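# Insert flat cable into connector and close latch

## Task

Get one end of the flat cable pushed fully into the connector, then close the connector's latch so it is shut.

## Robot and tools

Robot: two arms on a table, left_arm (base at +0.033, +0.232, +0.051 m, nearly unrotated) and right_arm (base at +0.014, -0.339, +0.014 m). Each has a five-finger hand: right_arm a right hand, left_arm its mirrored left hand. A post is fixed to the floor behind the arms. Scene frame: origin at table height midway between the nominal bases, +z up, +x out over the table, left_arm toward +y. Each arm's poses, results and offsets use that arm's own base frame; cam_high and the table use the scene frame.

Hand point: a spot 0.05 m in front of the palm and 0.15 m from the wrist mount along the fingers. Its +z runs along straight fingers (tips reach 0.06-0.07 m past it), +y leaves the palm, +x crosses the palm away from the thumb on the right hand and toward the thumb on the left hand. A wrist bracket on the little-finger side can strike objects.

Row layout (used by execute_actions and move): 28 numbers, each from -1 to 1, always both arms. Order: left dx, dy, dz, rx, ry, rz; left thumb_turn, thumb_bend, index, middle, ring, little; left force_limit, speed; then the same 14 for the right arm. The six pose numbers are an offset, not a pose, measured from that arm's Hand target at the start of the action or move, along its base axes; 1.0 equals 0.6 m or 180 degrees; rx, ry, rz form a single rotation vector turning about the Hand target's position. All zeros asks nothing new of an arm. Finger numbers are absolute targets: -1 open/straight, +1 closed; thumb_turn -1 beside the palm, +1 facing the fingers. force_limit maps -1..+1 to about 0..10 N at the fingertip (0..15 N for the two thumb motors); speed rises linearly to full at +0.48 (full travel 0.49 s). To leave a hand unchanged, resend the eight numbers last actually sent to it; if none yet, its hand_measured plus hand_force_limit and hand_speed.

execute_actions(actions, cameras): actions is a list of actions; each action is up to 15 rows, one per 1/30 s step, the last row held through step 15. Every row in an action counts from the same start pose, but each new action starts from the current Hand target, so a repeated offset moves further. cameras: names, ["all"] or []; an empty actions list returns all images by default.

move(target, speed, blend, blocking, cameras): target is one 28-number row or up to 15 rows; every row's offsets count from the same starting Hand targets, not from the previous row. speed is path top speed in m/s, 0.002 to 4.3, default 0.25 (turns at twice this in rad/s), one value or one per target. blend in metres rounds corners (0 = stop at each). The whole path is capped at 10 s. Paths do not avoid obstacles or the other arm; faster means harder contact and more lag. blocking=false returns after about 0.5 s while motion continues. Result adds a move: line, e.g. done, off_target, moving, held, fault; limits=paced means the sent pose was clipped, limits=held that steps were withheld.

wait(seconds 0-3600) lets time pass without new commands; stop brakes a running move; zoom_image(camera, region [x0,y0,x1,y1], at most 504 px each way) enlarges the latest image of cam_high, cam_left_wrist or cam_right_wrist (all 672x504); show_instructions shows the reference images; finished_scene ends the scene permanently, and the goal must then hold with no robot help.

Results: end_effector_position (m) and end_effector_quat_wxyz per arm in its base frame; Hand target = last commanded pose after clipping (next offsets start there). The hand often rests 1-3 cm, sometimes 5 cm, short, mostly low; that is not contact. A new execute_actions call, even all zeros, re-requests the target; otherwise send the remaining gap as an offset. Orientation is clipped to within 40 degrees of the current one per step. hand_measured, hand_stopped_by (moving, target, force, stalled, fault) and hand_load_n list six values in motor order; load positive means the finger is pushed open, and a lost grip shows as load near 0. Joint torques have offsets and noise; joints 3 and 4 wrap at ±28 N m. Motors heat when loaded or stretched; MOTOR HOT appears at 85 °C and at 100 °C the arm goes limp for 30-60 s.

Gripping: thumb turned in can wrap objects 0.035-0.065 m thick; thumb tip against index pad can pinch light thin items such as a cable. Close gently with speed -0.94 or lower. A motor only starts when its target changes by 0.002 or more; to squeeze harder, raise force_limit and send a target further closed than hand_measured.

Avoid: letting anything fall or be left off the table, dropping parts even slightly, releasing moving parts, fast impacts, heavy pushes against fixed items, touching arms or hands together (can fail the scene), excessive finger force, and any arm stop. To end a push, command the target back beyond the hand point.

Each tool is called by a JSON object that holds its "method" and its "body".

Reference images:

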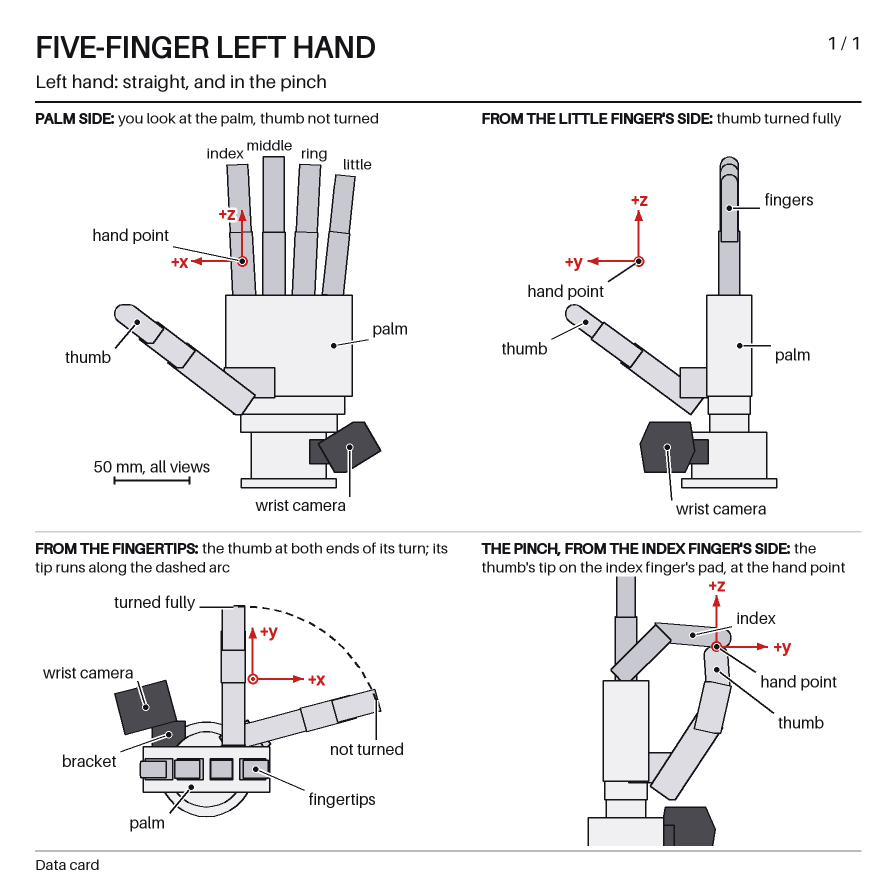

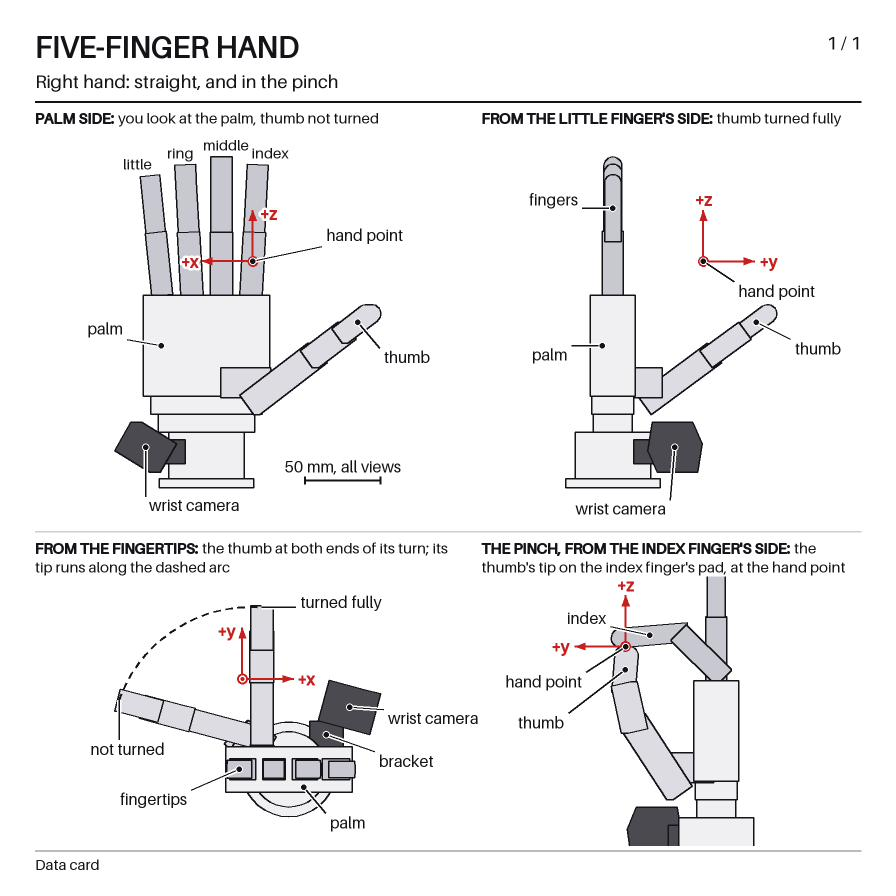

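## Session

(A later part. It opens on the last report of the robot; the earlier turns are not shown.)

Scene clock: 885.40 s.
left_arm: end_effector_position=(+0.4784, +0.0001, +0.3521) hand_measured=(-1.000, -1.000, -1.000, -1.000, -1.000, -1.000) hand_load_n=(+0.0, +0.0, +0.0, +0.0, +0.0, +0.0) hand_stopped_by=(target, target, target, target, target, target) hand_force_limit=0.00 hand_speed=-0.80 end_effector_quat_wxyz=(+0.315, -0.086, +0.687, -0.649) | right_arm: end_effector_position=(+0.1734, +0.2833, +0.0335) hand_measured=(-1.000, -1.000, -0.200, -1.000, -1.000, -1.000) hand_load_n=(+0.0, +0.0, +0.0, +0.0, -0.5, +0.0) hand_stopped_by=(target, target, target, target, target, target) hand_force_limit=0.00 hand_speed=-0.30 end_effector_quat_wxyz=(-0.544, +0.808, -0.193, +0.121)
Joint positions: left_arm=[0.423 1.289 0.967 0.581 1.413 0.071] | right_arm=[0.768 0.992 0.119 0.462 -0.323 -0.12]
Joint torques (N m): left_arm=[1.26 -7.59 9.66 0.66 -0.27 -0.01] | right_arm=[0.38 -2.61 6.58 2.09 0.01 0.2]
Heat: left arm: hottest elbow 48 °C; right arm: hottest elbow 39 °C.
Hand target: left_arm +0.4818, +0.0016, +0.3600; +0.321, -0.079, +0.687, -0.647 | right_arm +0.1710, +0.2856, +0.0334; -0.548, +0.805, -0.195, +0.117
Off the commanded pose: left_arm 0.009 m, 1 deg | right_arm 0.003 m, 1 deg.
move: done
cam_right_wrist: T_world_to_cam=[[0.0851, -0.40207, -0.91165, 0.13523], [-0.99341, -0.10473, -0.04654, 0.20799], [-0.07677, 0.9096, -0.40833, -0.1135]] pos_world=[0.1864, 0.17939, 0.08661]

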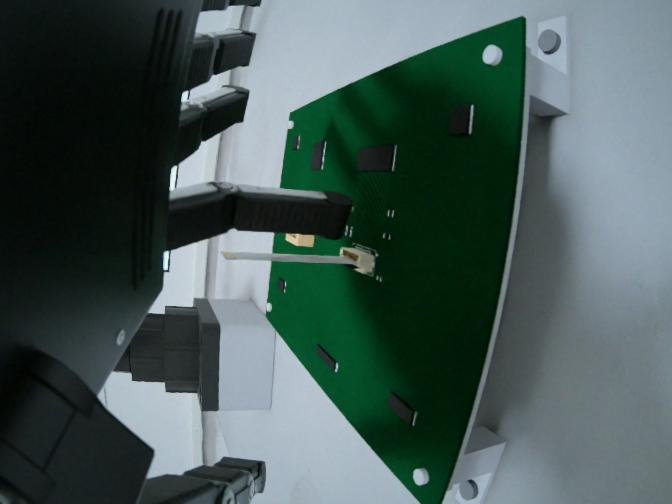

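{"method": "move", "body": {"target": [0,0,0,0,0,0,-1,-1,-1,-1,-1,-1,0,-0.8,-0.01,0.0,-0.005,0,0,0,-1,-1,-0.2,-1,-1,-1,0,-0.3], "speed": 0.04, "cameras": ["cam_right_wrist"]}}

{"method": "zoom_image", "body": {"camera": "cam_right_wrist", "region": [220, 180, 380, 280]}}

Scene clock: 911.27 s.
left_arm: end_effector_position=(+0.4784, +0.0001, +0.3521) hand_measured=(-1.000, -1.000, -1.000, -1.000, -1.000, -1.000) hand_load_n=(+0.0, +0.0, +0.0, +0.0, +0.0, +0.0) hand_stopped_by=(target, target, target, target, target, target) hand_force_limit=0.00 hand_speed=-0.80 end_effector_quat_wxyz=(+0.315, -0.086, +0.687, -0.649) | right_arm: end_effector_position=(+0.1673, +0.2832, +0.0298) hand_measured=(-1.000, -1.000, -0.200, -1.000, -1.000, -1.000) hand_load_n=(+0.0, +0.0, +0.0, +0.0, -0.5, +0.0) hand_stopped_by=(target, target, target, target, target, target) hand_force_limit=0.00 hand_speed=-0.30 end_effector_quat_wxyz=(-0.543, +0.808, -0.193, +0.120)
Joint positions: left_arm=[0.423 1.289 0.967 0.581 1.413 0.071] | right_arm=[0.792 0.992 0.105 0.477 -0.301 -0.112]
Joint torques (N m): left_arm=[1.03 -7.59 9.54 0.72 -0.28 -0.02] | right_arm=[0.67 -2.37 6.48 1.94 -0.02 0.25]
Heat: left arm: hottest elbow 48 °C; right arm: hottest elbow 36 °C.
Hand target: left_arm +0.4818, +0.0016, +0.3600; +0.321, -0.079, +0.687, -0.647 | right_arm +0.1650, +0.2855, +0.0303; -0.548, +0.805, -0.195, +0.117
Off the commanded pose: left_arm 0.009 m, 1 deg | right_arm 0.003 m, 1 deg.
move: done
cam_right_wrist: T_world_to_cam=[[0.08453, -0.40381, -0.91093, 0.1329], [-0.99341, -0.10514, -0.04557, 0.20186], [-0.07737, 0.90878, -0.41004, -0.11499]] pos_world=[0.1804, 0.1794, 0.08311]

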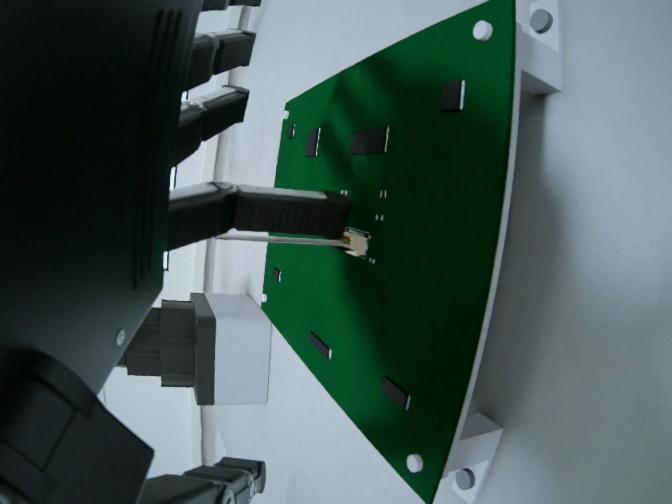

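Scaled by 3.150 from the camera's image (finer frame: 960x720).

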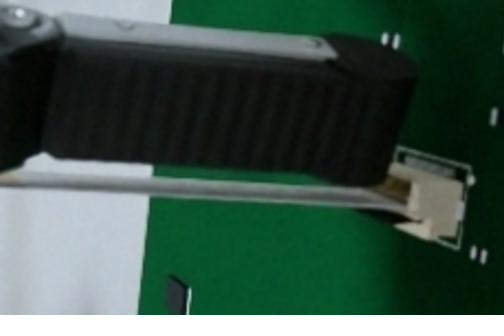

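{"method": "move", "body": {"target": [0,0,0,0,0,0,-1,-1,-1,-1,-1,-1,0,-0.8,-0.01,0.0,0.0,0,0,0,-1,-1,-0.2,-1,-1,-1,0,-0.3], "speed": 0.03, "cameras": ["cam_right_wrist"]}}

{"method": "zoom_image", "body": {"camera": "cam_right_wrist", "region": [220, 180, 380, 280]}}

Scene clock: 918.07 s.
left_arm: end_effector_position=(+0.4784, +0.0001, +0.3521) hand_measured=(-1.000, -1.000, -1.000, -1.000, -1.000, -1.000) hand_load_n=(-0.5, +0.0, +0.0, +0.0, +0.0, +0.0) hand_stopped_by=(target, target, target, target, target, target) hand_force_limit=0.00 hand_speed=-0.80 end_effector_quat_wxyz=(+0.315, -0.086, +0.687, -0.649) | right_arm: end_effector_position=(+0.1640, +0.2834, +0.0277) hand_measured=(-1.000, -1.000, -0.200, -1.000, -1.000, -1.000) hand_load_n=(+0.0, +0.0, +0.0, +0.0, +0.0, +0.0) hand_stopped_by=(target, target, target, target, target, target) hand_force_limit=0.00 hand_speed=-0.30 end_effector_quat_wxyz=(-0.541, +0.809, -0.195, +0.122)
Joint positions: left_arm=[0.423 1.289 0.967 0.581 1.413 0.071] | right_arm=[0.812 0.988 0.099 0.477 -0.276 -0.104]
Joint torques (N m): left_arm=[1.61 -7.36 9.61 0.68 -0.3 -0.01] | right_arm=[1.2 -4.19 6.24 1.73 -0.05 0.28]
Heat: left arm: hottest elbow 48 °C; right arm: hottest elbow 36 °C.
Hand target: left_arm +0.4818, +0.0016, +0.3600; +0.321, -0.079, +0.687, -0.647 | right_arm +0.1591, +0.2855, +0.0303; -0.548, +0.805, -0.195, +0.117
Off the commanded pose: left_arm 0.009 m, 1 deg | right_arm 0.006 m, 1 deg.
move: done
cam_right_wrist: T_world_to_cam=[[0.08156, -0.40898, -0.90889, 0.13332], [-0.99405, -0.09949, -0.04443, 0.19697], [-0.07226, 0.9071, -0.41466, -0.11651]] pos_world=[0.1765, 0.17981, 0.08162]

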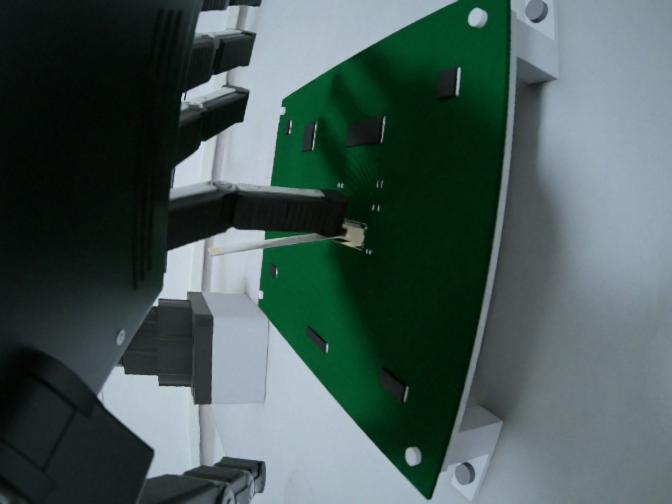

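Scaled by 3.150 from the camera's image (finer frame: 960x720).

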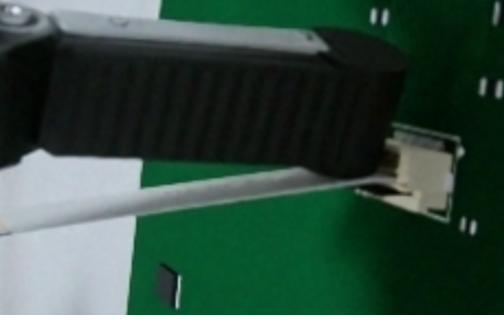

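{"method": "zoom_image", "body": {"camera": "cam_right_wrist", "region": [310, 205, 380, 265]}}

Scaled by 7.200 from the camera's image (finer frame: 960x720).

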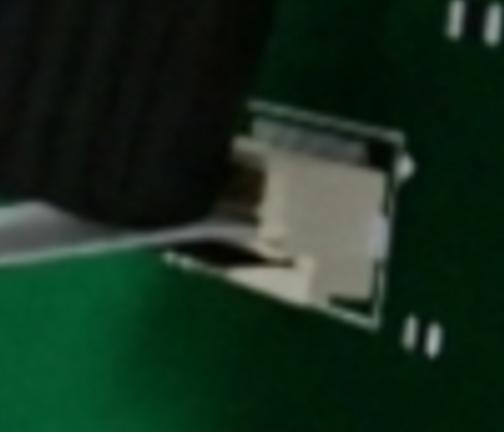

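{"method": "move", "body": {"target": [0,0,0,0,0,0,-1,-1,-1,-1,-1,-1,0,-0.8,-0.01,0.0,0.002,0,0,0,-1,-1,-0.2,-1,-1,-1,0,-0.3], "speed": 0.03, "cameras": ["cam_right_wrist"]}}

{"method": "zoom_image", "body": {"camera": "cam_right_wrist", "region": [300, 190, 380, 260]}}

Scene clock: 929.33 s.
left_arm: end_effector_position=(+0.4784, +0.0001, +0.3521) hand_measured=(-1.000, -1.000, -1.000, -1.000, -1.000, -1.000) hand_load_n=(+0.0, +0.0, +0.0, +0.0, +0.0, +0.0) hand_stopped_by=(target, target, target, target, target, target) hand_force_limit=0.00 hand_speed=-0.80 end_effector_quat_wxyz=(+0.315, -0.086, +0.687, -0.649) | right_arm: end_effector_position=(+0.1608, +0.2859, +0.0340) hand_measured=(-1.000, -1.000, -0.200, -1.000, -1.000, -1.000) hand_load_n=(+0.0, +0.0, +0.0, +0.0, +0.0, +0.0) hand_stopped_by=(target, target, target, target, target, target) hand_force_limit=0.00 hand_speed=-0.30 end_effector_quat_wxyz=(-0.549, +0.803, -0.192, +0.128)
Joint positions: left_arm=[0.423 1.289 0.967 0.581 1.413 0.071] | right_arm=[0.837 0.953 0.091 0.477 -0.251 -0.095]
Joint torques (N m): left_arm=[1.38 -6.65 9.58 0.72 -0.25 -0.05] | right_arm=[1.14 -3.37 6.35 0.77 -0.11 0.27]
Heat: left arm: hottest elbow 48 °C; right arm: hottest elbow 35 °C.
Hand target: left_arm +0.4818, +0.0016, +0.3600; +0.321, -0.079, +0.687, -0.647 | right_arm +0.1530, +0.2855, +0.0315; -0.548, +0.805, -0.195, +0.117
Off the commanded pose: left_arm 0.009 m, 1 deg | right_arm 0.008 m, 1 deg.
move: done
cam_right_wrist: T_world_to_cam=[[0.09796, -0.39367, -0.91402, 0.13349], [-0.99313, -0.09779, -0.06432, 0.19447], [-0.06406, 0.91404, -0.40054, -0.12014]] pos_world=[0.17237, 0.18138, 0.0864]

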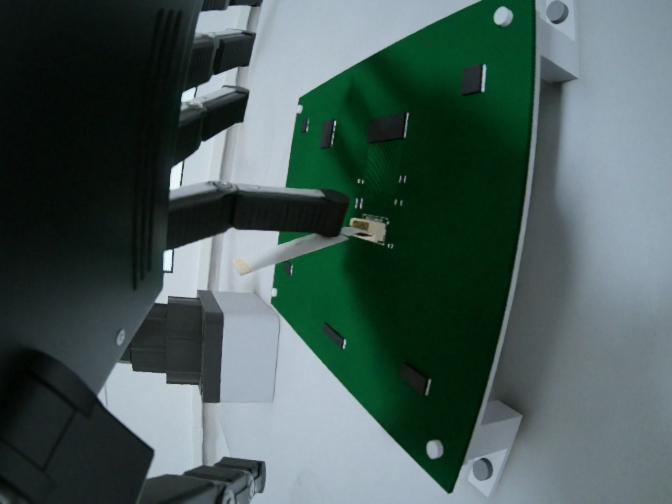

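Scaled by 6.300 from the camera's image (finer frame: 960x720).

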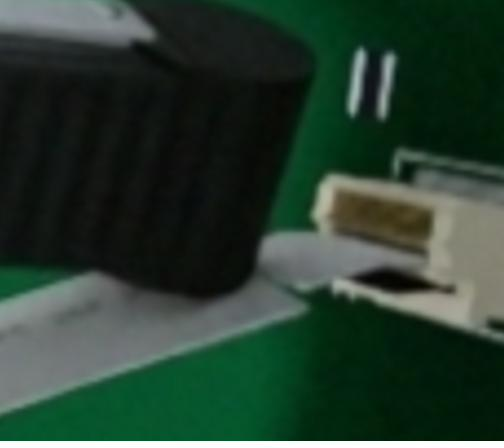

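{"method": "zoom_image", "body": {"camera": "cam_right_wrist", "region": [340, 205, 400, 255]}}

Scaled by 8.400 from the camera's image (finer frame: 960x720).

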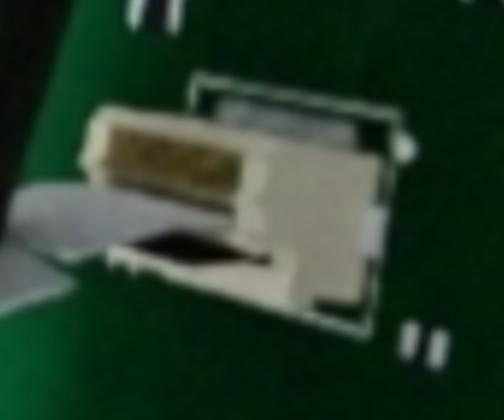

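{"method": "move", "body": {"target": [0,0,0,0,0,0,-1,-1,-1,-1,-1,-1,0,-0.8,0.0225,0.0,-0.0045,0,0,0,-1,-1,-0.2,-1,-1,-1,0,-0.3], "speed": 0.03, "cameras": ["cam_right_wrist"]}}

{"method": "zoom_image", "body": {"camera": "cam_right_wrist", "region": [300, 180, 400, 270]}}

Scene clock: 946.87 s.
left_arm: end_effector_position=(+0.4784, +0.0001, +0.3521) hand_measured=(-1.000, -1.000, -1.000, -1.000, -1.000, -1.000) hand_load_n=(-0.5, +0.0, +0.0, -0.5, +0.0, +0.0) hand_stopped_by=(target, target, target, target, target, target) hand_force_limit=0.00 hand_speed=-0.80 end_effector_quat_wxyz=(+0.315, -0.086, +0.687, -0.649) | right_arm: end_effector_position=(+0.1598, +0.2855, +0.0299) hand_measured=(-1.000, -1.000, -0.200, -1.000, -1.000, -1.000) hand_load_n=(+0.0, +0.0, +0.0, +0.0, +0.0, +0.0) hand_stopped_by=(target, target, target, target, target, target) hand_force_limit=0.00 hand_speed=-0.30 end_effector_quat_wxyz=(-0.551, +0.805, -0.190, +0.113)
Joint positions: left_arm=[0.423 1.289 0.967 0.581 1.413 0.071] | right_arm=[0.808 0.994 0.091 0.507 -0.306 -0.095]
Joint torques (N m): left_arm=[1.03 -7 9.72 0.5 -0.27 0.03] | right_arm=[-0.97 -0.62 7.47 1.54 -0.01 0.07]
Motor temperatures (°C): left_arm=[30 30 48 24 27 24] | right_arm=[28 28 34 26 26 23]
Heat: left arm: hottest elbow 48 °C; right arm: hottest elbow 34 °C.
Hand target: left_arm +0.4818, +0.0016, +0.3600; +0.321, -0.079, +0.687, -0.647 | right_arm +0.1665, +0.2855, +0.0288; -0.548, +0.805, -0.195, +0.117
Off the commanded pose: left_arm 0.009 m, 1 deg | right_arm 0.007 m, 1 deg.
move: done
cam_right_wrist: T_world_to_cam=[[0.08527, -0.38585, -0.91861, 0.12959], [-0.99208, -0.11818, -0.04245, 0.19806], [-0.09219, 0.91496, -0.39287, -0.11743]] pos_world=[0.17461, 0.18085, 0.08132]

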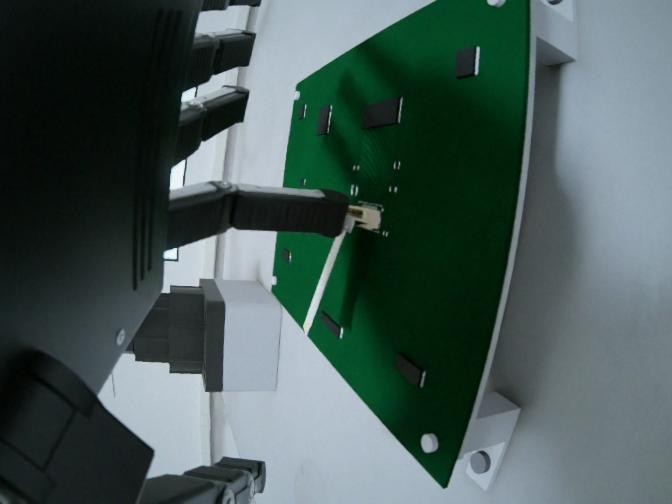

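Scaled by 5.040 from the camera's image (finer frame: 960x720).

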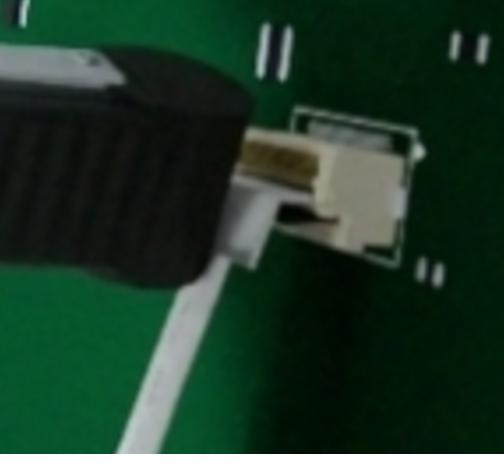

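{"method": "move", "body": {"target": [0,0,0,0,0,0,-1,-1,-1,-1,-1,-1,0,-0.8,0.03,0.0,0.02,0,0,0,-1,-1,-0.2,-1,-1,-1,0,-0.3], "speed": 0.05, "cameras": ["cam_right_wrist"]}}

{"method": "zoom_image", "body": {"camera": "cam_right_wrist", "region": [300, 180, 460, 320]}}

Scene clock: 955.00 s.
left_arm: end_effector_position=(+0.4784, +0.0001, +0.3521) hand_measured=(-1.000, -1.000, -1.000, -1.000, -1.000, -1.000) hand_load_n=(+0.0, +0.0, +0.0, +0.0, +0.0, +0.0) hand_stopped_by=(target, target, target, target, target, target) hand_force_limit=0.00 hand_speed=-0.80 end_effector_quat_wxyz=(+0.315, -0.086, +0.687, -0.649) | right_arm: end_effector_position=(+0.1684, +0.2750, +0.0255) hand_measured=(-1.000, -1.000, -0.200, -1.000, -1.000, -1.000) hand_load_n=(+0.0, +0.0, +0.0, +0.0, +0.0, +0.0) hand_stopped_by=(target, target, target, target, target, target) hand_force_limit=0.00 hand_speed=-0.30 end_effector_quat_wxyz=(-0.538, +0.811, -0.204, +0.105)
Joint positions: left_arm=[0.423 1.289 0.967 0.581 1.413 0.071] | right_arm=[0.737 0.994 0.104 0.449 -0.36 -0.112]
Joint torques (N m): left_arm=[0.67 -7.06 9.61 0.75 -0.29 -0.01] | right_arm=[-0.79 -2.67 9.91 0.83 -0.23 -0.04]
Heat: left arm: hottest elbow 48 °C; right arm: hottest elbow 34 °C.
Hand target: left_arm +0.4818, +0.0016, +0.3600; +0.321, -0.079, +0.687, -0.647 | right_arm +0.1846, +0.2855, +0.0408; -0.548, +0.805, -0.195, +0.117
Off the commanded pose: left_arm 0.009 m, 1 deg | right_arm 0.025 m, 2 deg.
move: off_target (right_arm)
cam_right_wrist: T_world_to_cam=[[0.0493, -0.40729, -0.91197, 0.13248], [-0.99447, -0.10474, -0.00698, 0.20096], [-0.09268, 0.90727, -0.4102, -0.10625]] pos_world=[0.18347, 0.1714, 0.07864]

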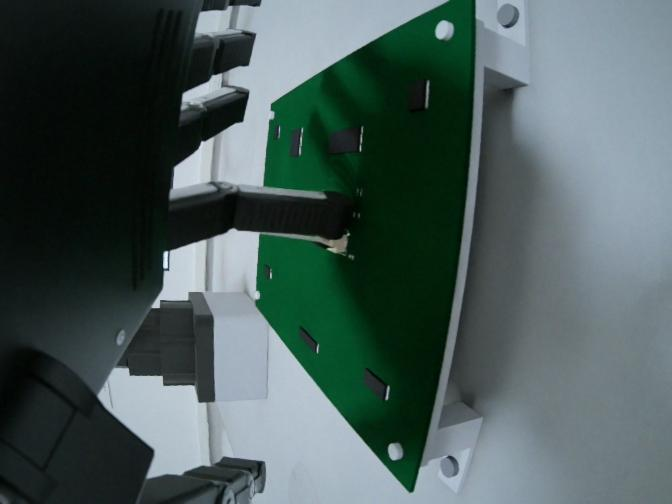

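Scaled by 3.150 from the camera's image (finer frame: 960x720).

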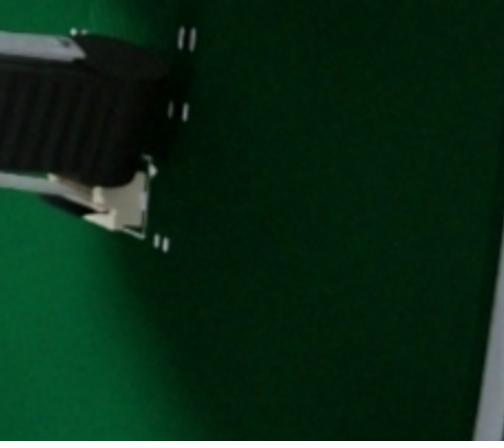

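{"method": "move", "body": {"target": [0,0,0,0,0,0,-1,-1,-1,-1,-1,-1,0,-0.8,0.01,0.0,0.06,0,0,0,-1,-1,-0.2,-1,-1,-1,0,-0.3], "speed": 0.05, "cameras": ["cam_right_wrist"]}}

{"method": "zoom_image", "body": {"camera": "cam_right_wrist", "region": [300, 180, 460, 320]}}

Scene clock: 962.50 s.
left_arm: end_effector_position=(+0.4784, +0.0001, +0.3521) hand_measured=(-1.000, -1.000, -1.000, -1.000, -1.000, -1.000) hand_load_n=(+0.0, +0.0, +0.0, +0.0, +0.0, +0.0) hand_stopped_by=(target, target, target, target, target, target) hand_force_limit=0.00 hand_speed=-0.80 end_effector_quat_wxyz=(+0.315, -0.086, +0.687, -0.649) | right_arm: end_effector_position=(+0.1728, +0.2748, +0.0521) hand_measured=(-1.000, -1.000, -0.200, -1.000, -1.000, -1.000) hand_load_n=(+0.0, -0.5, +0.0, +0.0, +0.0, +0.0) hand_stopped_by=(target, target, target, target, target, target) hand_force_limit=0.00 hand_speed=-0.30 end_effector_quat_wxyz=(-0.532, +0.815, -0.206, +0.101)
Joint positions: left_arm=[0.423 1.289 0.967 0.581 1.413 0.071] | right_arm=[0.72 0.85 0.166 0.223 -0.377 -0.121]
Joint torques (N m): left_arm=[1.03 -7.3 9.52 0.66 -0.26 0.01] | right_arm=[-0.79 -2.78 11.56 0.75 -0.3 0.01]
Heat: left arm: hottest elbow 48 °C; right arm: hottest elbow 35 °C.
Hand target: left_arm +0.4818, +0.0016, +0.3600; +0.321, -0.079, +0.687, -0.647 | right_arm +0.1905, +0.2855, +0.0768; -0.548, +0.805, -0.195, +0.117
Off the commanded pose: left_arm 0.009 m, 1 deg | right_arm 0.032 m, 3 deg.
move: off_target (right_arm)
cam_right_wrist: T_world_to_cam=[[0.03782, -0.41758, -0.90785, 0.16107], [-0.99432, -0.10618, 0.00741, 0.20518], [-0.09949, 0.90242, -0.41922, -0.09173]] pos_world=[0.1888, 0.17182, 0.10625]

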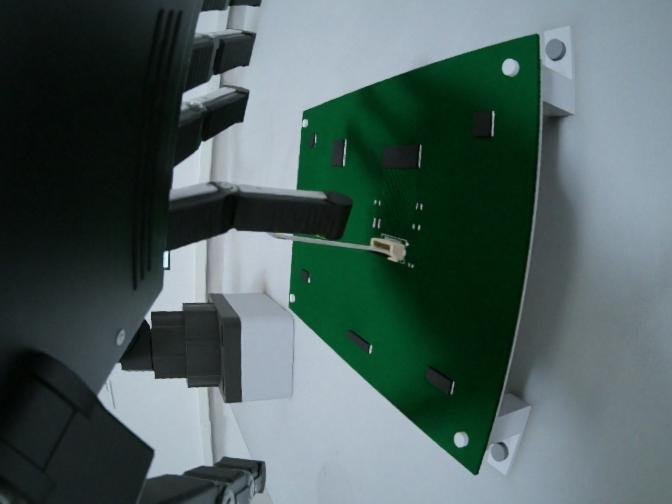

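Scaled by 3.150 from the camera's image (finer frame: 960x720).

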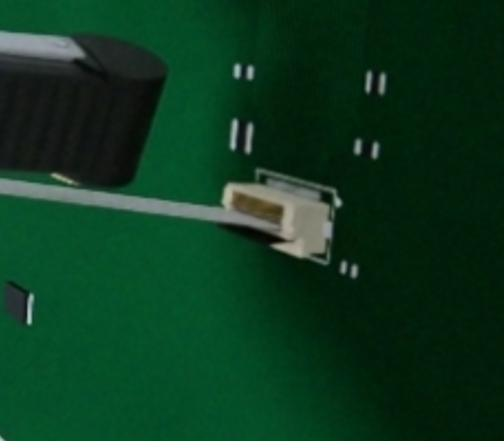

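{"method": "zoom_image", "body": {"camera": "cam_right_wrist", "region": [360, 220, 420, 280]}}

Scaled by 8.400 from the camera's image (finer frame: 960x720).

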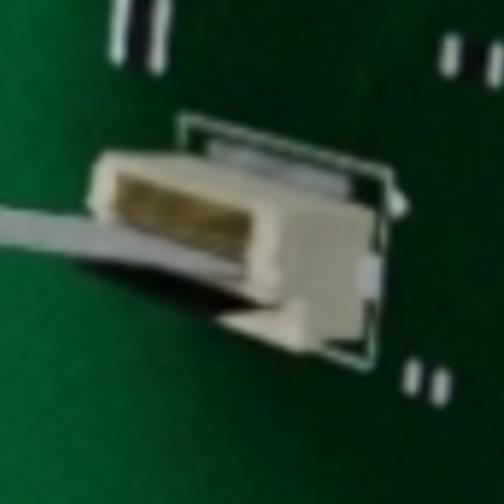

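{"method": "move", "body": {"target": [[0,0,0,0,0,0,-1,-1,-1,-1,-1,-1,0,-0.8,0.0,0.0,0.105,0,0,0,-1,-1,-0.2,-1,-1,-1,0,-0.3],[0,0,0,0,0,0,-1,-1,-1,-1,-1,-1,0,-0.8,-0.0475,0.016,0.105,0.0281,-0.0183,0.0787,-1,-1,0,-1,-1,-1,0,-0.3]], "speed": 0.08, "blend": 0.01, "cameras": ["cam_right_wrist"]}}

Scene clock: 1021.13 s.
left_arm: end_effector_position=(+0.4784, +0.0001, +0.3521) hand_measured=(-1.000, -1.000, -1.000, -1.000, -1.000, -1.000) hand_load_n=(+0.0, +0.0, +0.0, -0.5, +0.0, +0.0) hand_stopped_by=(target, target, target, target, target, target) hand_force_limit=0.00 hand_speed=-0.80 end_effector_quat_wxyz=(+0.315, -0.086, +0.687, -0.649) | right_arm: end_effector_position=(+0.1530, +0.2922, +0.1319) hand_measured=(-1.000, -1.000, +0.000, -1.000, -1.000, -1.000) hand_load_n=(+0.0, +0.0, +0.0, +0.0, +0.0, +0.0) hand_stopped_by=(target, target, target, target, target, target) hand_force_limit=0.00 hand_speed=-0.30 end_effector_quat_wxyz=(-0.592, +0.799, -0.091, +0.051)
Joint positions: left_arm=[0.423 1.289 0.967 0.581 1.413 0.071] | right_arm=[0.676 0.696 0.287 0.027 -0.659 -0.213]
Joint torques (N m): left_arm=[0.91 -6.95 9.57 0.76 -0.26 0.01] | right_arm=[-0.73 -0.91 9.85 1.84 -0.36 -0.01]
Motor temperatures (°C): left_arm=[30 30 49 24 27 24] | right_arm=[28 28 41 26 26 23]
Heat: left arm: hottest elbow 49 °C; right arm: hottest elbow 41 °C.
Hand target: left_arm +0.4818, +0.0016, +0.3600; +0.321, -0.079, +0.687, -0.647 | right_arm +0.1621, +0.2951, +0.1399; -0.598, +0.794, -0.084, +0.063
Off the commanded pose: left_arm 0.009 m, 1 deg | right_arm 0.012 m, 2 deg.
move: off_target (right_arm); target 2's new numbers were sent with right_arm's hand 0.012 m and 2 deg from that target
cam_right_wrist: T_world_to_cam=[[0.18856, -0.28555, -0.93963, 0.18408], [-0.93622, -0.34119, -0.08419, 0.25855], [-0.29655, 0.89557, -0.33167, -0.05535]] pos_world=[0.19093, 0.19035, 0.17638]

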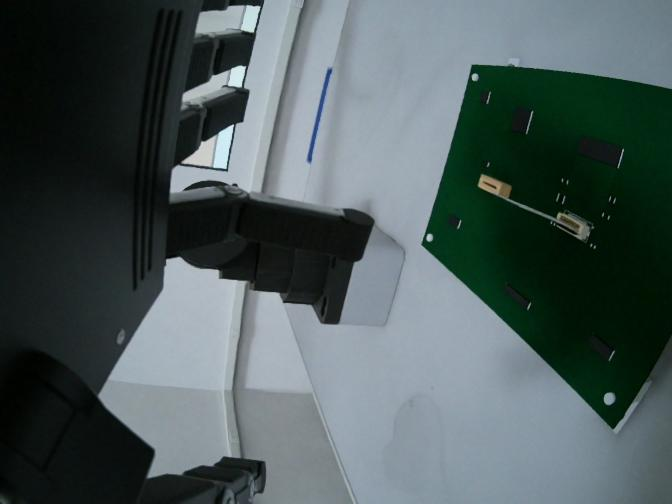

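{"method": "move", "body": {"target": [0,0,0,0,0,0,-1,-1,-1,-1,-1,-1,0,-0.8,0.0,0.0065,-0.133,0,0,0,-1,-1,0,-1,-1,-1,0,-0.3], "speed": 0.08, "cameras": ["cam_right_wrist"]}}

Scene clock: 1028.20 s.
left_arm: end_effector_position=(+0.4784, +0.0001, +0.3521) hand_measured=(-1.000, -1.000, -1.000, -1.000, -1.000, -1.000) hand_load_n=(+0.0, +0.0, +0.0, -0.5, +0.0, +0.0) hand_stopped_by=(target, target, target, target, target, target) hand_force_limit=0.00 hand_speed=-0.80 end_effector_quat_wxyz=(+0.315, -0.086, +0.687, -0.649) | right_arm: end_effector_position=(+0.1621, +0.2980, +0.0599) hand_measured=(-1.000, -1.000, +0.000, -1.000, -1.000, -1.000) hand_load_n=(+0.0, +0.0, +0.0, +0.0, +0.0, +0.0) hand_stopped_by=(target, target, target, target, target, target) hand_force_limit=0.00 hand_speed=-0.30 end_effector_quat_wxyz=(-0.595, +0.796, -0.090, +0.059)
Joint positions: left_arm=[0.423 1.289 0.967 0.581 1.413 0.071] | right_arm=[0.676 1.031 0.164 0.502 -0.651 -0.213]
Joint torques (N m): left_arm=[0.85 -7.06 9.54 0.59 -0.23 0.01] | right_arm=[-0.03 -2.96 6.53 1.89 -0.15 0.02]
Heat: left arm: hottest elbow 49 °C; right arm: hottest elbow 40 °C.
Hand target: left_arm +0.4818, +0.0016, +0.3600; +0.321, -0.079, +0.687, -0.647 | right_arm +0.1619, +0.2990, +0.0599; -0.598, +0.794, -0.084, +0.063
Off the commanded pose: left_arm 0.009 m, 1 deg | right_arm 0.001 m, 1 deg.
move: done
cam_right_wrist: T_world_to_cam=[[0.20042, -0.27945, -0.93901, 0.11263], [-0.93745, -0.33317, -0.10093, 0.26193], [-0.28464, 0.9005, -0.32875, -0.08528]] pos_world=[0.1987, 0.19554, 0.10416]

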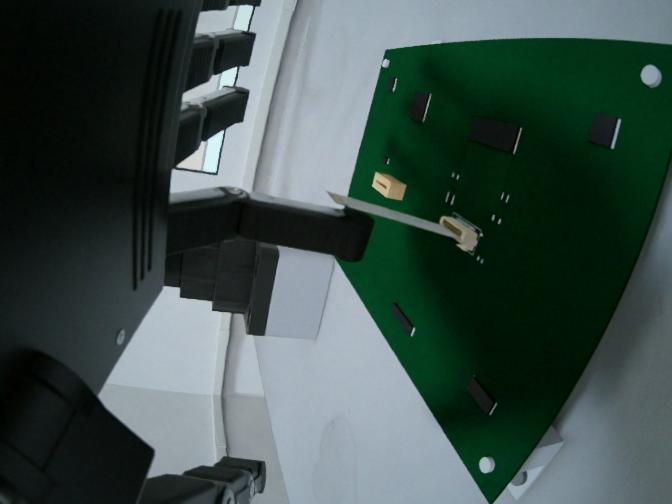

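{"method": "zoom_image", "body": {"camera": "cam_right_wrist", "region": [425, 205, 495, 260]}}

Scaled by 7.200 from the camera's image (finer frame: 960x720).

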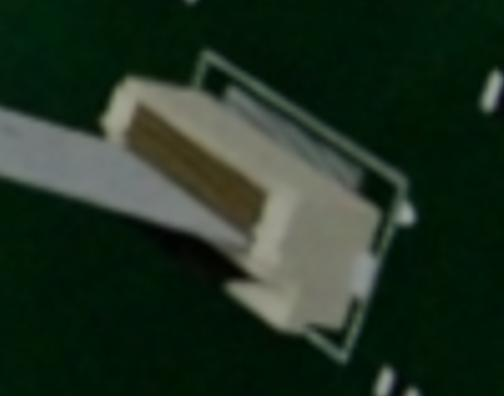

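{"method": "move", "body": {"target": [0,0,0,0,0,0,-1,-1,-1,-1,-1,-1,0,-0.8,-0.002,-0.001,-0.037,0,0,0,-1,-1,0,-1,-1,-1,0,-0.3], "speed": 0.05, "cameras": ["cam_right_wrist"]}}

{"method": "zoom_image", "body": {"camera": "cam_right_wrist", "region": [330, 170, 450, 270]}}

Scene clock: 1039.47 s.
left_arm: end_effector_position=(+0.4784, +0.0001, +0.3521) hand_measured=(-1.000, -1.000, -1.000, -1.000, -1.000, -1.000) hand_load_n=(-0.5, +0.0, +0.0, +0.0, +0.0, +0.0) hand_stopped_by=(target, target, target, target, target, target) hand_force_limit=0.00 hand_speed=-0.80 end_effector_quat_wxyz=(+0.315, -0.086, +0.687, -0.649) | right_arm: end_effector_position=(+0.1620, +0.2978, +0.0385) hand_measured=(-1.000, -1.000, +0.000, -1.000, -1.000, -1.000) hand_load_n=(-0.5, +0.0, +0.0, +0.0, +0.0, +0.0) hand_stopped_by=(target, target, target, target, target, target) hand_force_limit=0.00 hand_speed=-0.30 end_effector_quat_wxyz=(-0.596, +0.796, -0.090, +0.060)
Joint positions: left_arm=[0.423 1.289 0.967 0.581 1.413 0.071] | right_arm=[0.676 1.173 0.135 0.675 -0.65 -0.213]
Joint torques (N m): left_arm=[1.03 -7.24 9.72 0.69 -0.24 0] | right_arm=[0.85 -3.55 5.24 1.85 -0.06 0.04]
Heat: left arm: hottest elbow 49 °C; right arm: hottest elbow 38 °C.
Hand target: left_arm +0.4818, +0.0016, +0.3600; +0.321, -0.079, +0.687, -0.647 | right_arm +0.1608, +0.2984, +0.0378; -0.598, +0.794, -0.084, +0.063
Off the commanded pose: left_arm 0.009 m, 1 deg | right_arm 0.002 m, 1 deg.
move: done
cam_right_wrist: T_world_to_cam=[[0.20284, -0.27778, -0.93899, 0.09161], [-0.93742, -0.33225, -0.10422, 0.25946], [-0.28303, 0.90136, -0.32779, -0.09273]] pos_world=[0.1984, 0.19524, 0.08266]

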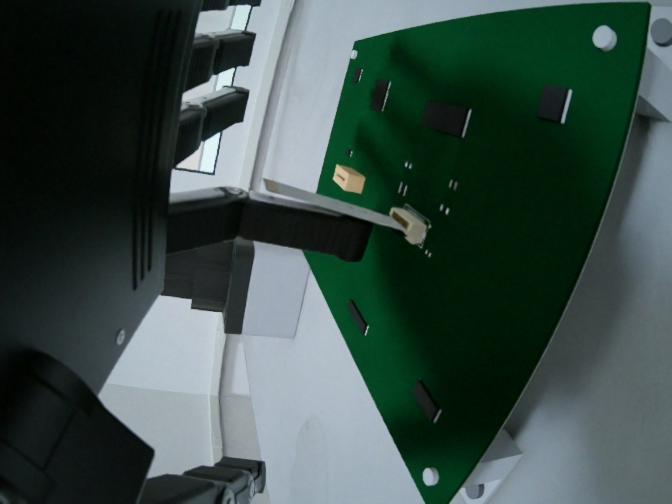

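Scaled by 4.200 from the camera's image (finer frame: 960x720).

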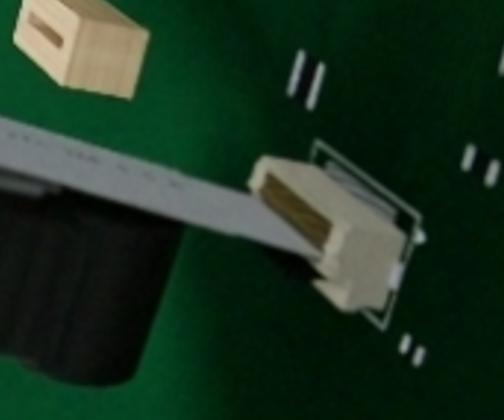

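{"method": "move", "body": {"target": [[0,0,0,0,0,0,-1,-1,-1,-1,-1,-1,0,-0.8,0.0,0.0,-0.008,0,0,0,-1,-1,0,-1,-1,-1,0,-0.3],[0,0,0,0,0,0,-1,-1,-1,-1,-1,-1,0,-0.8,-0.008,0.0,-0.022,0,0,0,-1,-1,0,-1,-1,-1,0,-0.3]], "speed": 0.02, "blend": 0.003, "cameras": ["cam_right_wrist"]}}

{"method": "zoom_image", "body": {"camera": "cam_right_wrist", "region": [320, 160, 420, 260]}}

Scene clock: 1050.80 s.
left_arm: end_effector_position=(+0.4784, +0.0001, +0.3521) hand_measured=(-1.000, -1.000, -1.000, -1.000, -1.000, -1.000) hand_load_n=(-0.5, +0.0, -0.5, +0.0, +0.0, +0.0) hand_stopped_by=(target, target, target, target, target, target) hand_force_limit=0.00 hand_speed=-0.80 end_effector_quat_wxyz=(+0.315, -0.086, +0.687, -0.649) | right_arm: end_effector_position=(+0.1600, +0.2990, +0.0294) hand_measured=(-1.000, -1.000, +0.000, -1.000, -1.000, -1.000) hand_load_n=(+0.0, +0.0, -0.5, +0.0, +0.0, +0.0) hand_stopped_by=(target, target, target, target, target, target) hand_force_limit=0.00 hand_speed=-0.30 end_effector_quat_wxyz=(-0.601, +0.792, -0.084, +0.065)
Joint positions: left_arm=[0.423 1.289 0.967 0.581 1.413 0.071] | right_arm=[0.687 1.255 0.116 0.796 -0.64 -0.213]
Joint torques (N m): left_arm=[0.56 -6.77 9.69 0.64 -0.29 -0.01] | right_arm=[1.14 -3.08 4.62 1.87 0.11 0.13]
Heat: left arm: hottest elbow 49 °C; right arm: hottest elbow 37 °C.
Hand target: left_arm +0.4818, +0.0016, +0.3600; +0.321, -0.079, +0.687, -0.647 | right_arm +0.1560, +0.2984, +0.0246; -0.598, +0.794, -0.084, +0.063
Off the commanded pose: left_arm 0.009 m, 1 deg | right_arm 0.006 m, 0 deg.
move: done; blend cut to 0.0024 m at target 1
cam_right_wrist: T_world_to_cam=[[0.21969, -0.26818, -0.93798, 0.07815], [-0.93462, -0.33348, -0.12356, 0.25747], [-0.27967, 0.90381, -0.32391, -0.09869]] pos_world=[0.19587, 0.19602, 0.07314]

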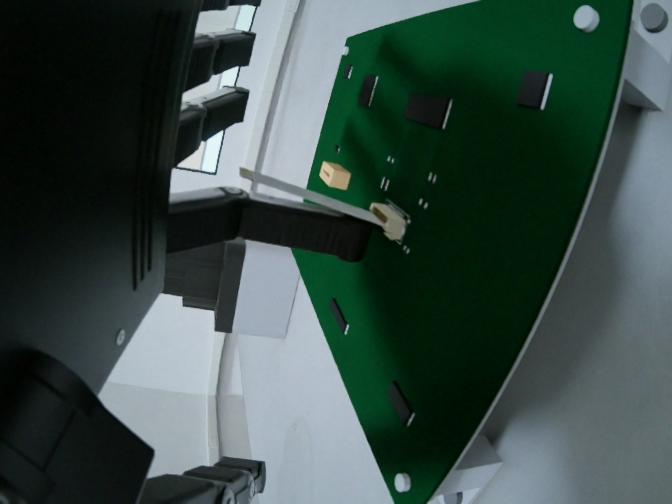

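Scaled by 5.040 from the camera's image (finer frame: 960x720).

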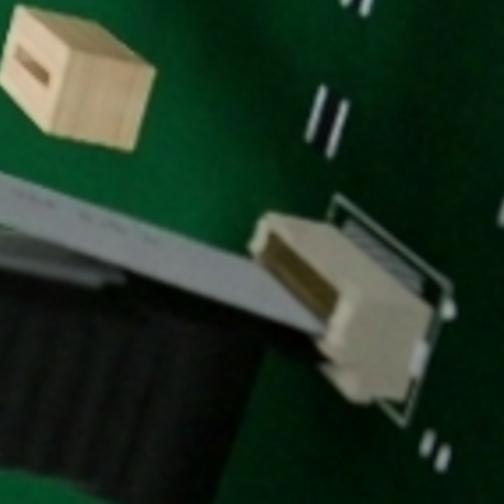

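{"method": "zoom_image", "body": {"camera": "cam_right_wrist", "region": [355, 195, 415, 250]}}

Scaled by 8.400 from the camera's image (finer frame: 960x720).

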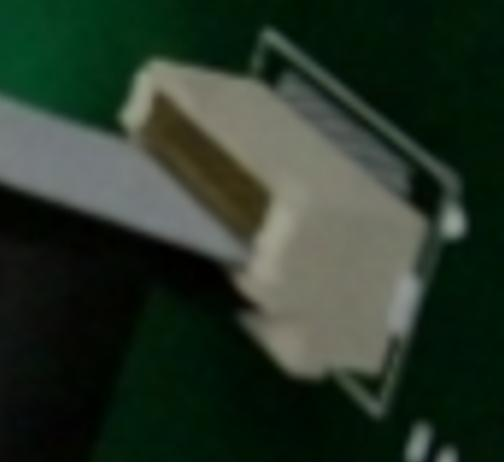

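{"method": "move", "body": {"target": [0,0,0,0,0,0,-1,-1,-1,-1,-1,-1,0,-0.8,0.003,-0.001,-0.009,0,0,0,-1,-1,0,-1,-1,-1,0,-0.3], "speed": 0.02, "cameras": ["cam_right_wrist"]}}

{"method": "zoom_image", "body": {"camera": "cam_right_wrist", "region": [340, 180, 420, 260]}}

Scene clock: 1065.60 s.
left_arm: end_effector_position=(+0.4784, +0.0001, +0.3521) hand_measured=(-1.000, -1.000, -1.000, -1.000, -1.000, -1.000) hand_load_n=(+0.0, +0.0, +0.0, +0.0, +0.0, +0.0) hand_stopped_by=(target, target, target, target, target, target) hand_force_limit=0.00 hand_speed=-0.80 end_effector_quat_wxyz=(+0.315, -0.086, +0.687, -0.649) | right_arm: end_effector_position=(+0.1617, +0.3011, +0.0275) hand_measured=(-1.000, -1.000, +0.000, -1.000, -1.000, -1.000) hand_load_n=(+0.0, +0.0, -0.5, +0.0, +0.0, +0.0) hand_stopped_by=(target, target, target, target, target, target) hand_force_limit=0.00 hand_speed=-0.30 end_effector_quat_wxyz=(-0.605, +0.789, -0.080, +0.068)
Joint positions: left_arm=[0.423 1.289 0.967 0.581 1.413 0.071] | right_arm=[0.687 1.296 0.116 0.85 -0.644 -0.213]
Joint torques (N m): left_arm=[1.61 -6.71 9.69 0.62 -0.26 -0.03] | right_arm=[-0.03 -3.31 4.12 1.5 -0.04 0.1]
Motor temperatures (°C): left_arm=[30 30 49 24 27 24] | right_arm=[28 28 35 27 26 23]
Heat: left arm: hottest elbow 49 °C; right arm: hottest elbow 35 °C.
Hand target: left_arm +0.4818, +0.0016, +0.3600; +0.321, -0.079, +0.687, -0.647 | right_arm +0.1578, +0.2978, +0.0192; -0.598, +0.794, -0.084, +0.063
Off the commanded pose: left_arm 0.009 m, 1 deg | right_arm 0.010 m, 1 deg.
move: done
cam_right_wrist: T_world_to_cam=[[0.22931, -0.2587, -0.93834, 0.0722], [-0.93221, -0.33569, -0.13526, 0.26005], [-0.28, 0.90575, -0.31814, -0.10149]] pos_world=[0.19745, 0.1979, 0.07063]

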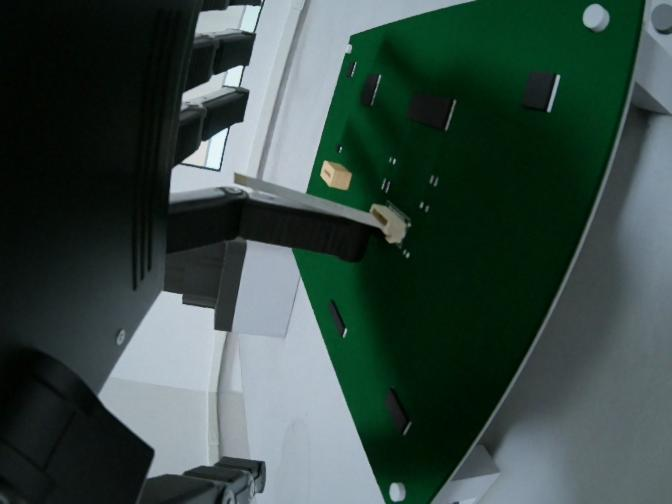

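Scaled by 6.300 from the camera's image (finer frame: 960x720).

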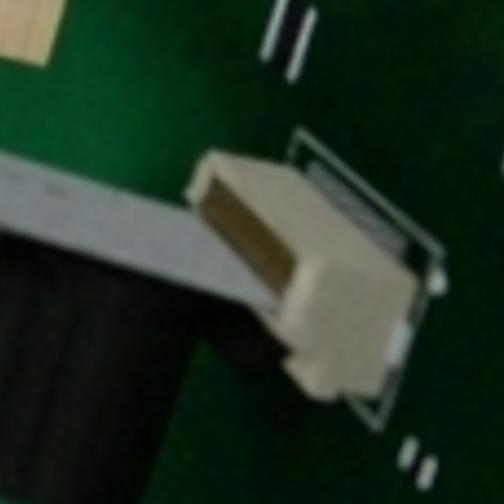

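{"method": "zoom_image", "body": {"camera": "cam_right_wrist", "region": [360, 205, 405, 250]}}

Scaled by 11.200 from the camera's image (finer frame: 960x720).

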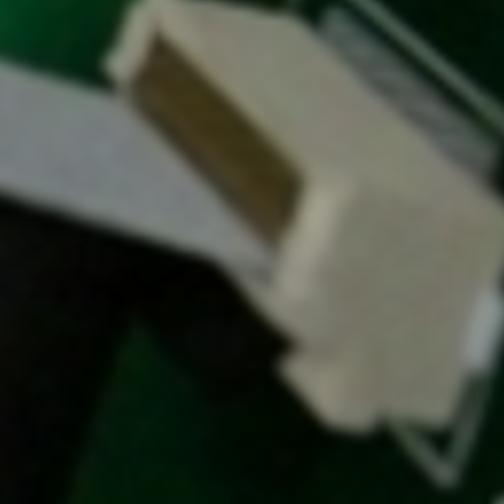

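{"method": "move", "body": {"target": [0,0,0,0,0,0,-1,-1,-1,-1,-1,-1,0,-0.8,-0.004,-0.003,-0.01,0,0,0,-1,-1,0,-1,-1,-1,0,-0.3], "speed": 0.02, "cameras": ["cam_right_wrist"]}}

{"method": "zoom_image", "body": {"camera": "cam_right_wrist", "region": [350, 190, 410, 250]}}

Scene clock: 1076.23 s.
left_arm: end_effector_position=(+0.4784, +0.0001, +0.3521) hand_measured=(-1.000, -1.000, -1.000, -1.000, -1.000, -1.000) hand_load_n=(+0.0, +0.0, +0.0, -0.5, +0.0, +0.0) hand_stopped_by=(target, target, target, target, target, target) hand_force_limit=0.00 hand_speed=-0.80 end_effector_quat_wxyz=(+0.315, -0.086, +0.687, -0.649) | right_arm: end_effector_position=(+0.1618, +0.3019, +0.0265) hand_measured=(-1.000, -1.000, +0.000, -1.000, -1.000, -1.000) hand_load_n=(-0.5, +0.0, -1.0, +0.0, +0.0, +0.0) hand_stopped_by=(target, target, target, target, target, target) hand_force_limit=0.00 hand_speed=-0.30 end_effector_quat_wxyz=(-0.611, +0.785, -0.075, +0.071)
Joint positions: left_arm=[0.423 1.289 0.967 0.581 1.413 0.071] | right_arm=[0.687 1.33 0.11 0.91 -0.648 -0.213]
Joint torques (N m): left_arm=[0.73 -6.42 9.51 0.58 -0.24 -0.02] | right_arm=[0.67 -2.26 3.51 1.06 0.12 0.09]
Heat: left arm: hottest elbow 49 °C; right arm: hottest elbow 35 °C.
Hand target: left_arm +0.4818, +0.0016, +0.3600; +0.321, -0.079, +0.687, -0.647 | right_arm +0.1555, +0.2961, +0.0134; -0.598, +0.794, -0.084, +0.063
Off the commanded pose: left_arm 0.009 m, 1 deg | right_arm 0.016 m, 2 deg.
move: off_target (right_arm)
cam_right_wrist: T_world_to_cam=[[0.24302, -0.2459, -0.93834, 0.06535], [-0.92905, -0.33716, -0.15226, 0.26075], [-0.27893, 0.90877, -0.31039, -0.10376]] pos_world=[0.19743, 0.19827, 0.06881]

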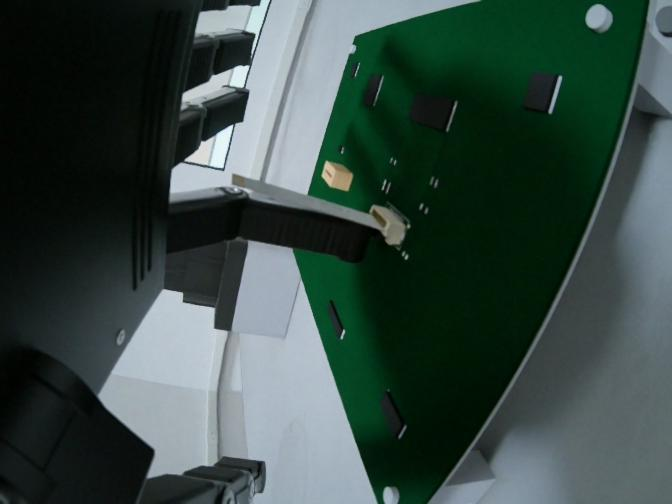

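Scaled by 8.400 from the camera's image (finer frame: 960x720).

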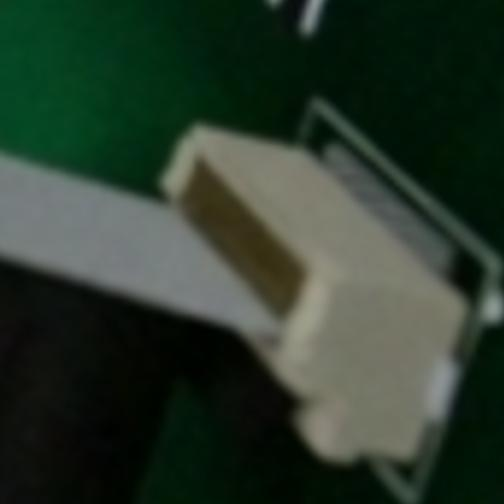

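{"method": "move", "body": {"target": [0,0,0,0,0,0,-1,-1,-1,-1,-1,-1,0,-0.8,-0.01,-0.01,0.09,0,0,0,-1,-1,0,-1,-1,-1,0,-0.3], "speed": 0.05, "cameras": ["cam_right_wrist"]}}

{"method": "zoom_image", "body": {"camera": "cam_right_wrist", "region": [340, 160, 480, 280]}}

Scene clock: 1085.40 s.
left_arm: end_effector_position=(+0.4784, +0.0001, +0.3521) hand_measured=(-1.000, -1.000, -1.000, -1.000, -1.000, -1.000) hand_load_n=(+0.0, +0.0, +0.0, +0.0, +0.0, +0.0) hand_stopped_by=(target, target, target, target, target, target) hand_force_limit=0.00 hand_speed=-0.80 end_effector_quat_wxyz=(+0.315, -0.086, +0.687, -0.649) | right_arm: end_effector_position=(+0.1393, +0.2829, +0.0540) hand_measured=(-1.000, -1.000, +0.000, -1.000, -1.000, -1.000) hand_load_n=(+0.0, +0.0, +0.0, +0.0, +0.0, +0.0) hand_stopped_by=(target, target, target, target, target, target) hand_force_limit=0.00 hand_speed=-0.30 end_effector_quat_wxyz=(-0.591, +0.800, -0.090, +0.053)
Joint positions: left_arm=[0.423 1.289 0.967 0.581 1.413 0.071] | right_arm=[0.687 0.912 0.106 0.427 -0.645 -0.213]
Joint torques (N m): left_arm=[1.14 -7.65 9.59 0.62 -0.23 -0.04] | right_arm=[-0.21 -2.61 9.47 0.69 -0.16 0.08]
Heat: left arm: hottest elbow 49 °C; right arm: hottest elbow 34 °C.
Hand target: left_arm +0.4818, +0.0016, +0.3600; +0.321, -0.079, +0.687, -0.647 | right_arm +0.1495, +0.2900, +0.0673; -0.598, +0.794, -0.084, +0.063
Off the commanded pose: left_arm 0.009 m, 1 deg | right_arm 0.018 m, 2 deg.
move: off_target (right_arm)
cam_right_wrist: T_world_to_cam=[[0.19313, -0.28799, -0.93796, 0.11084], [-0.9362, -0.3402, -0.08831, 0.236], [-0.29365, 0.89517, -0.33532, -0.07702]] pos_world=[0.17692, 0.18116, 0.09897]

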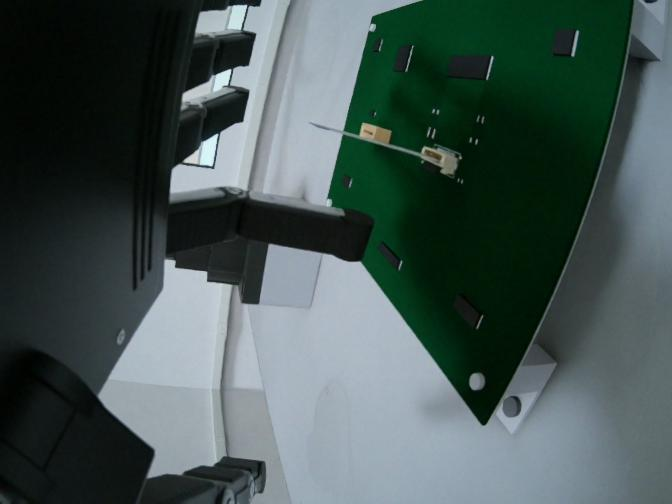

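Scaled by 3.600 from the camera's image (finer frame: 960x720).

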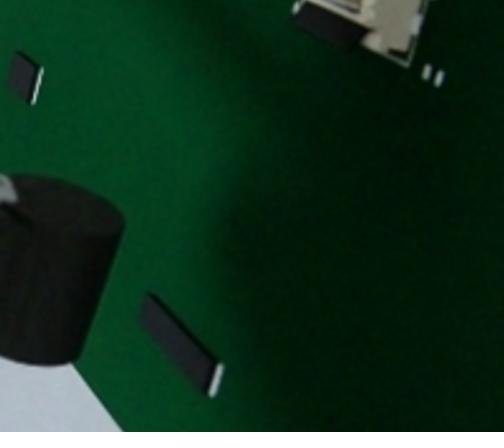

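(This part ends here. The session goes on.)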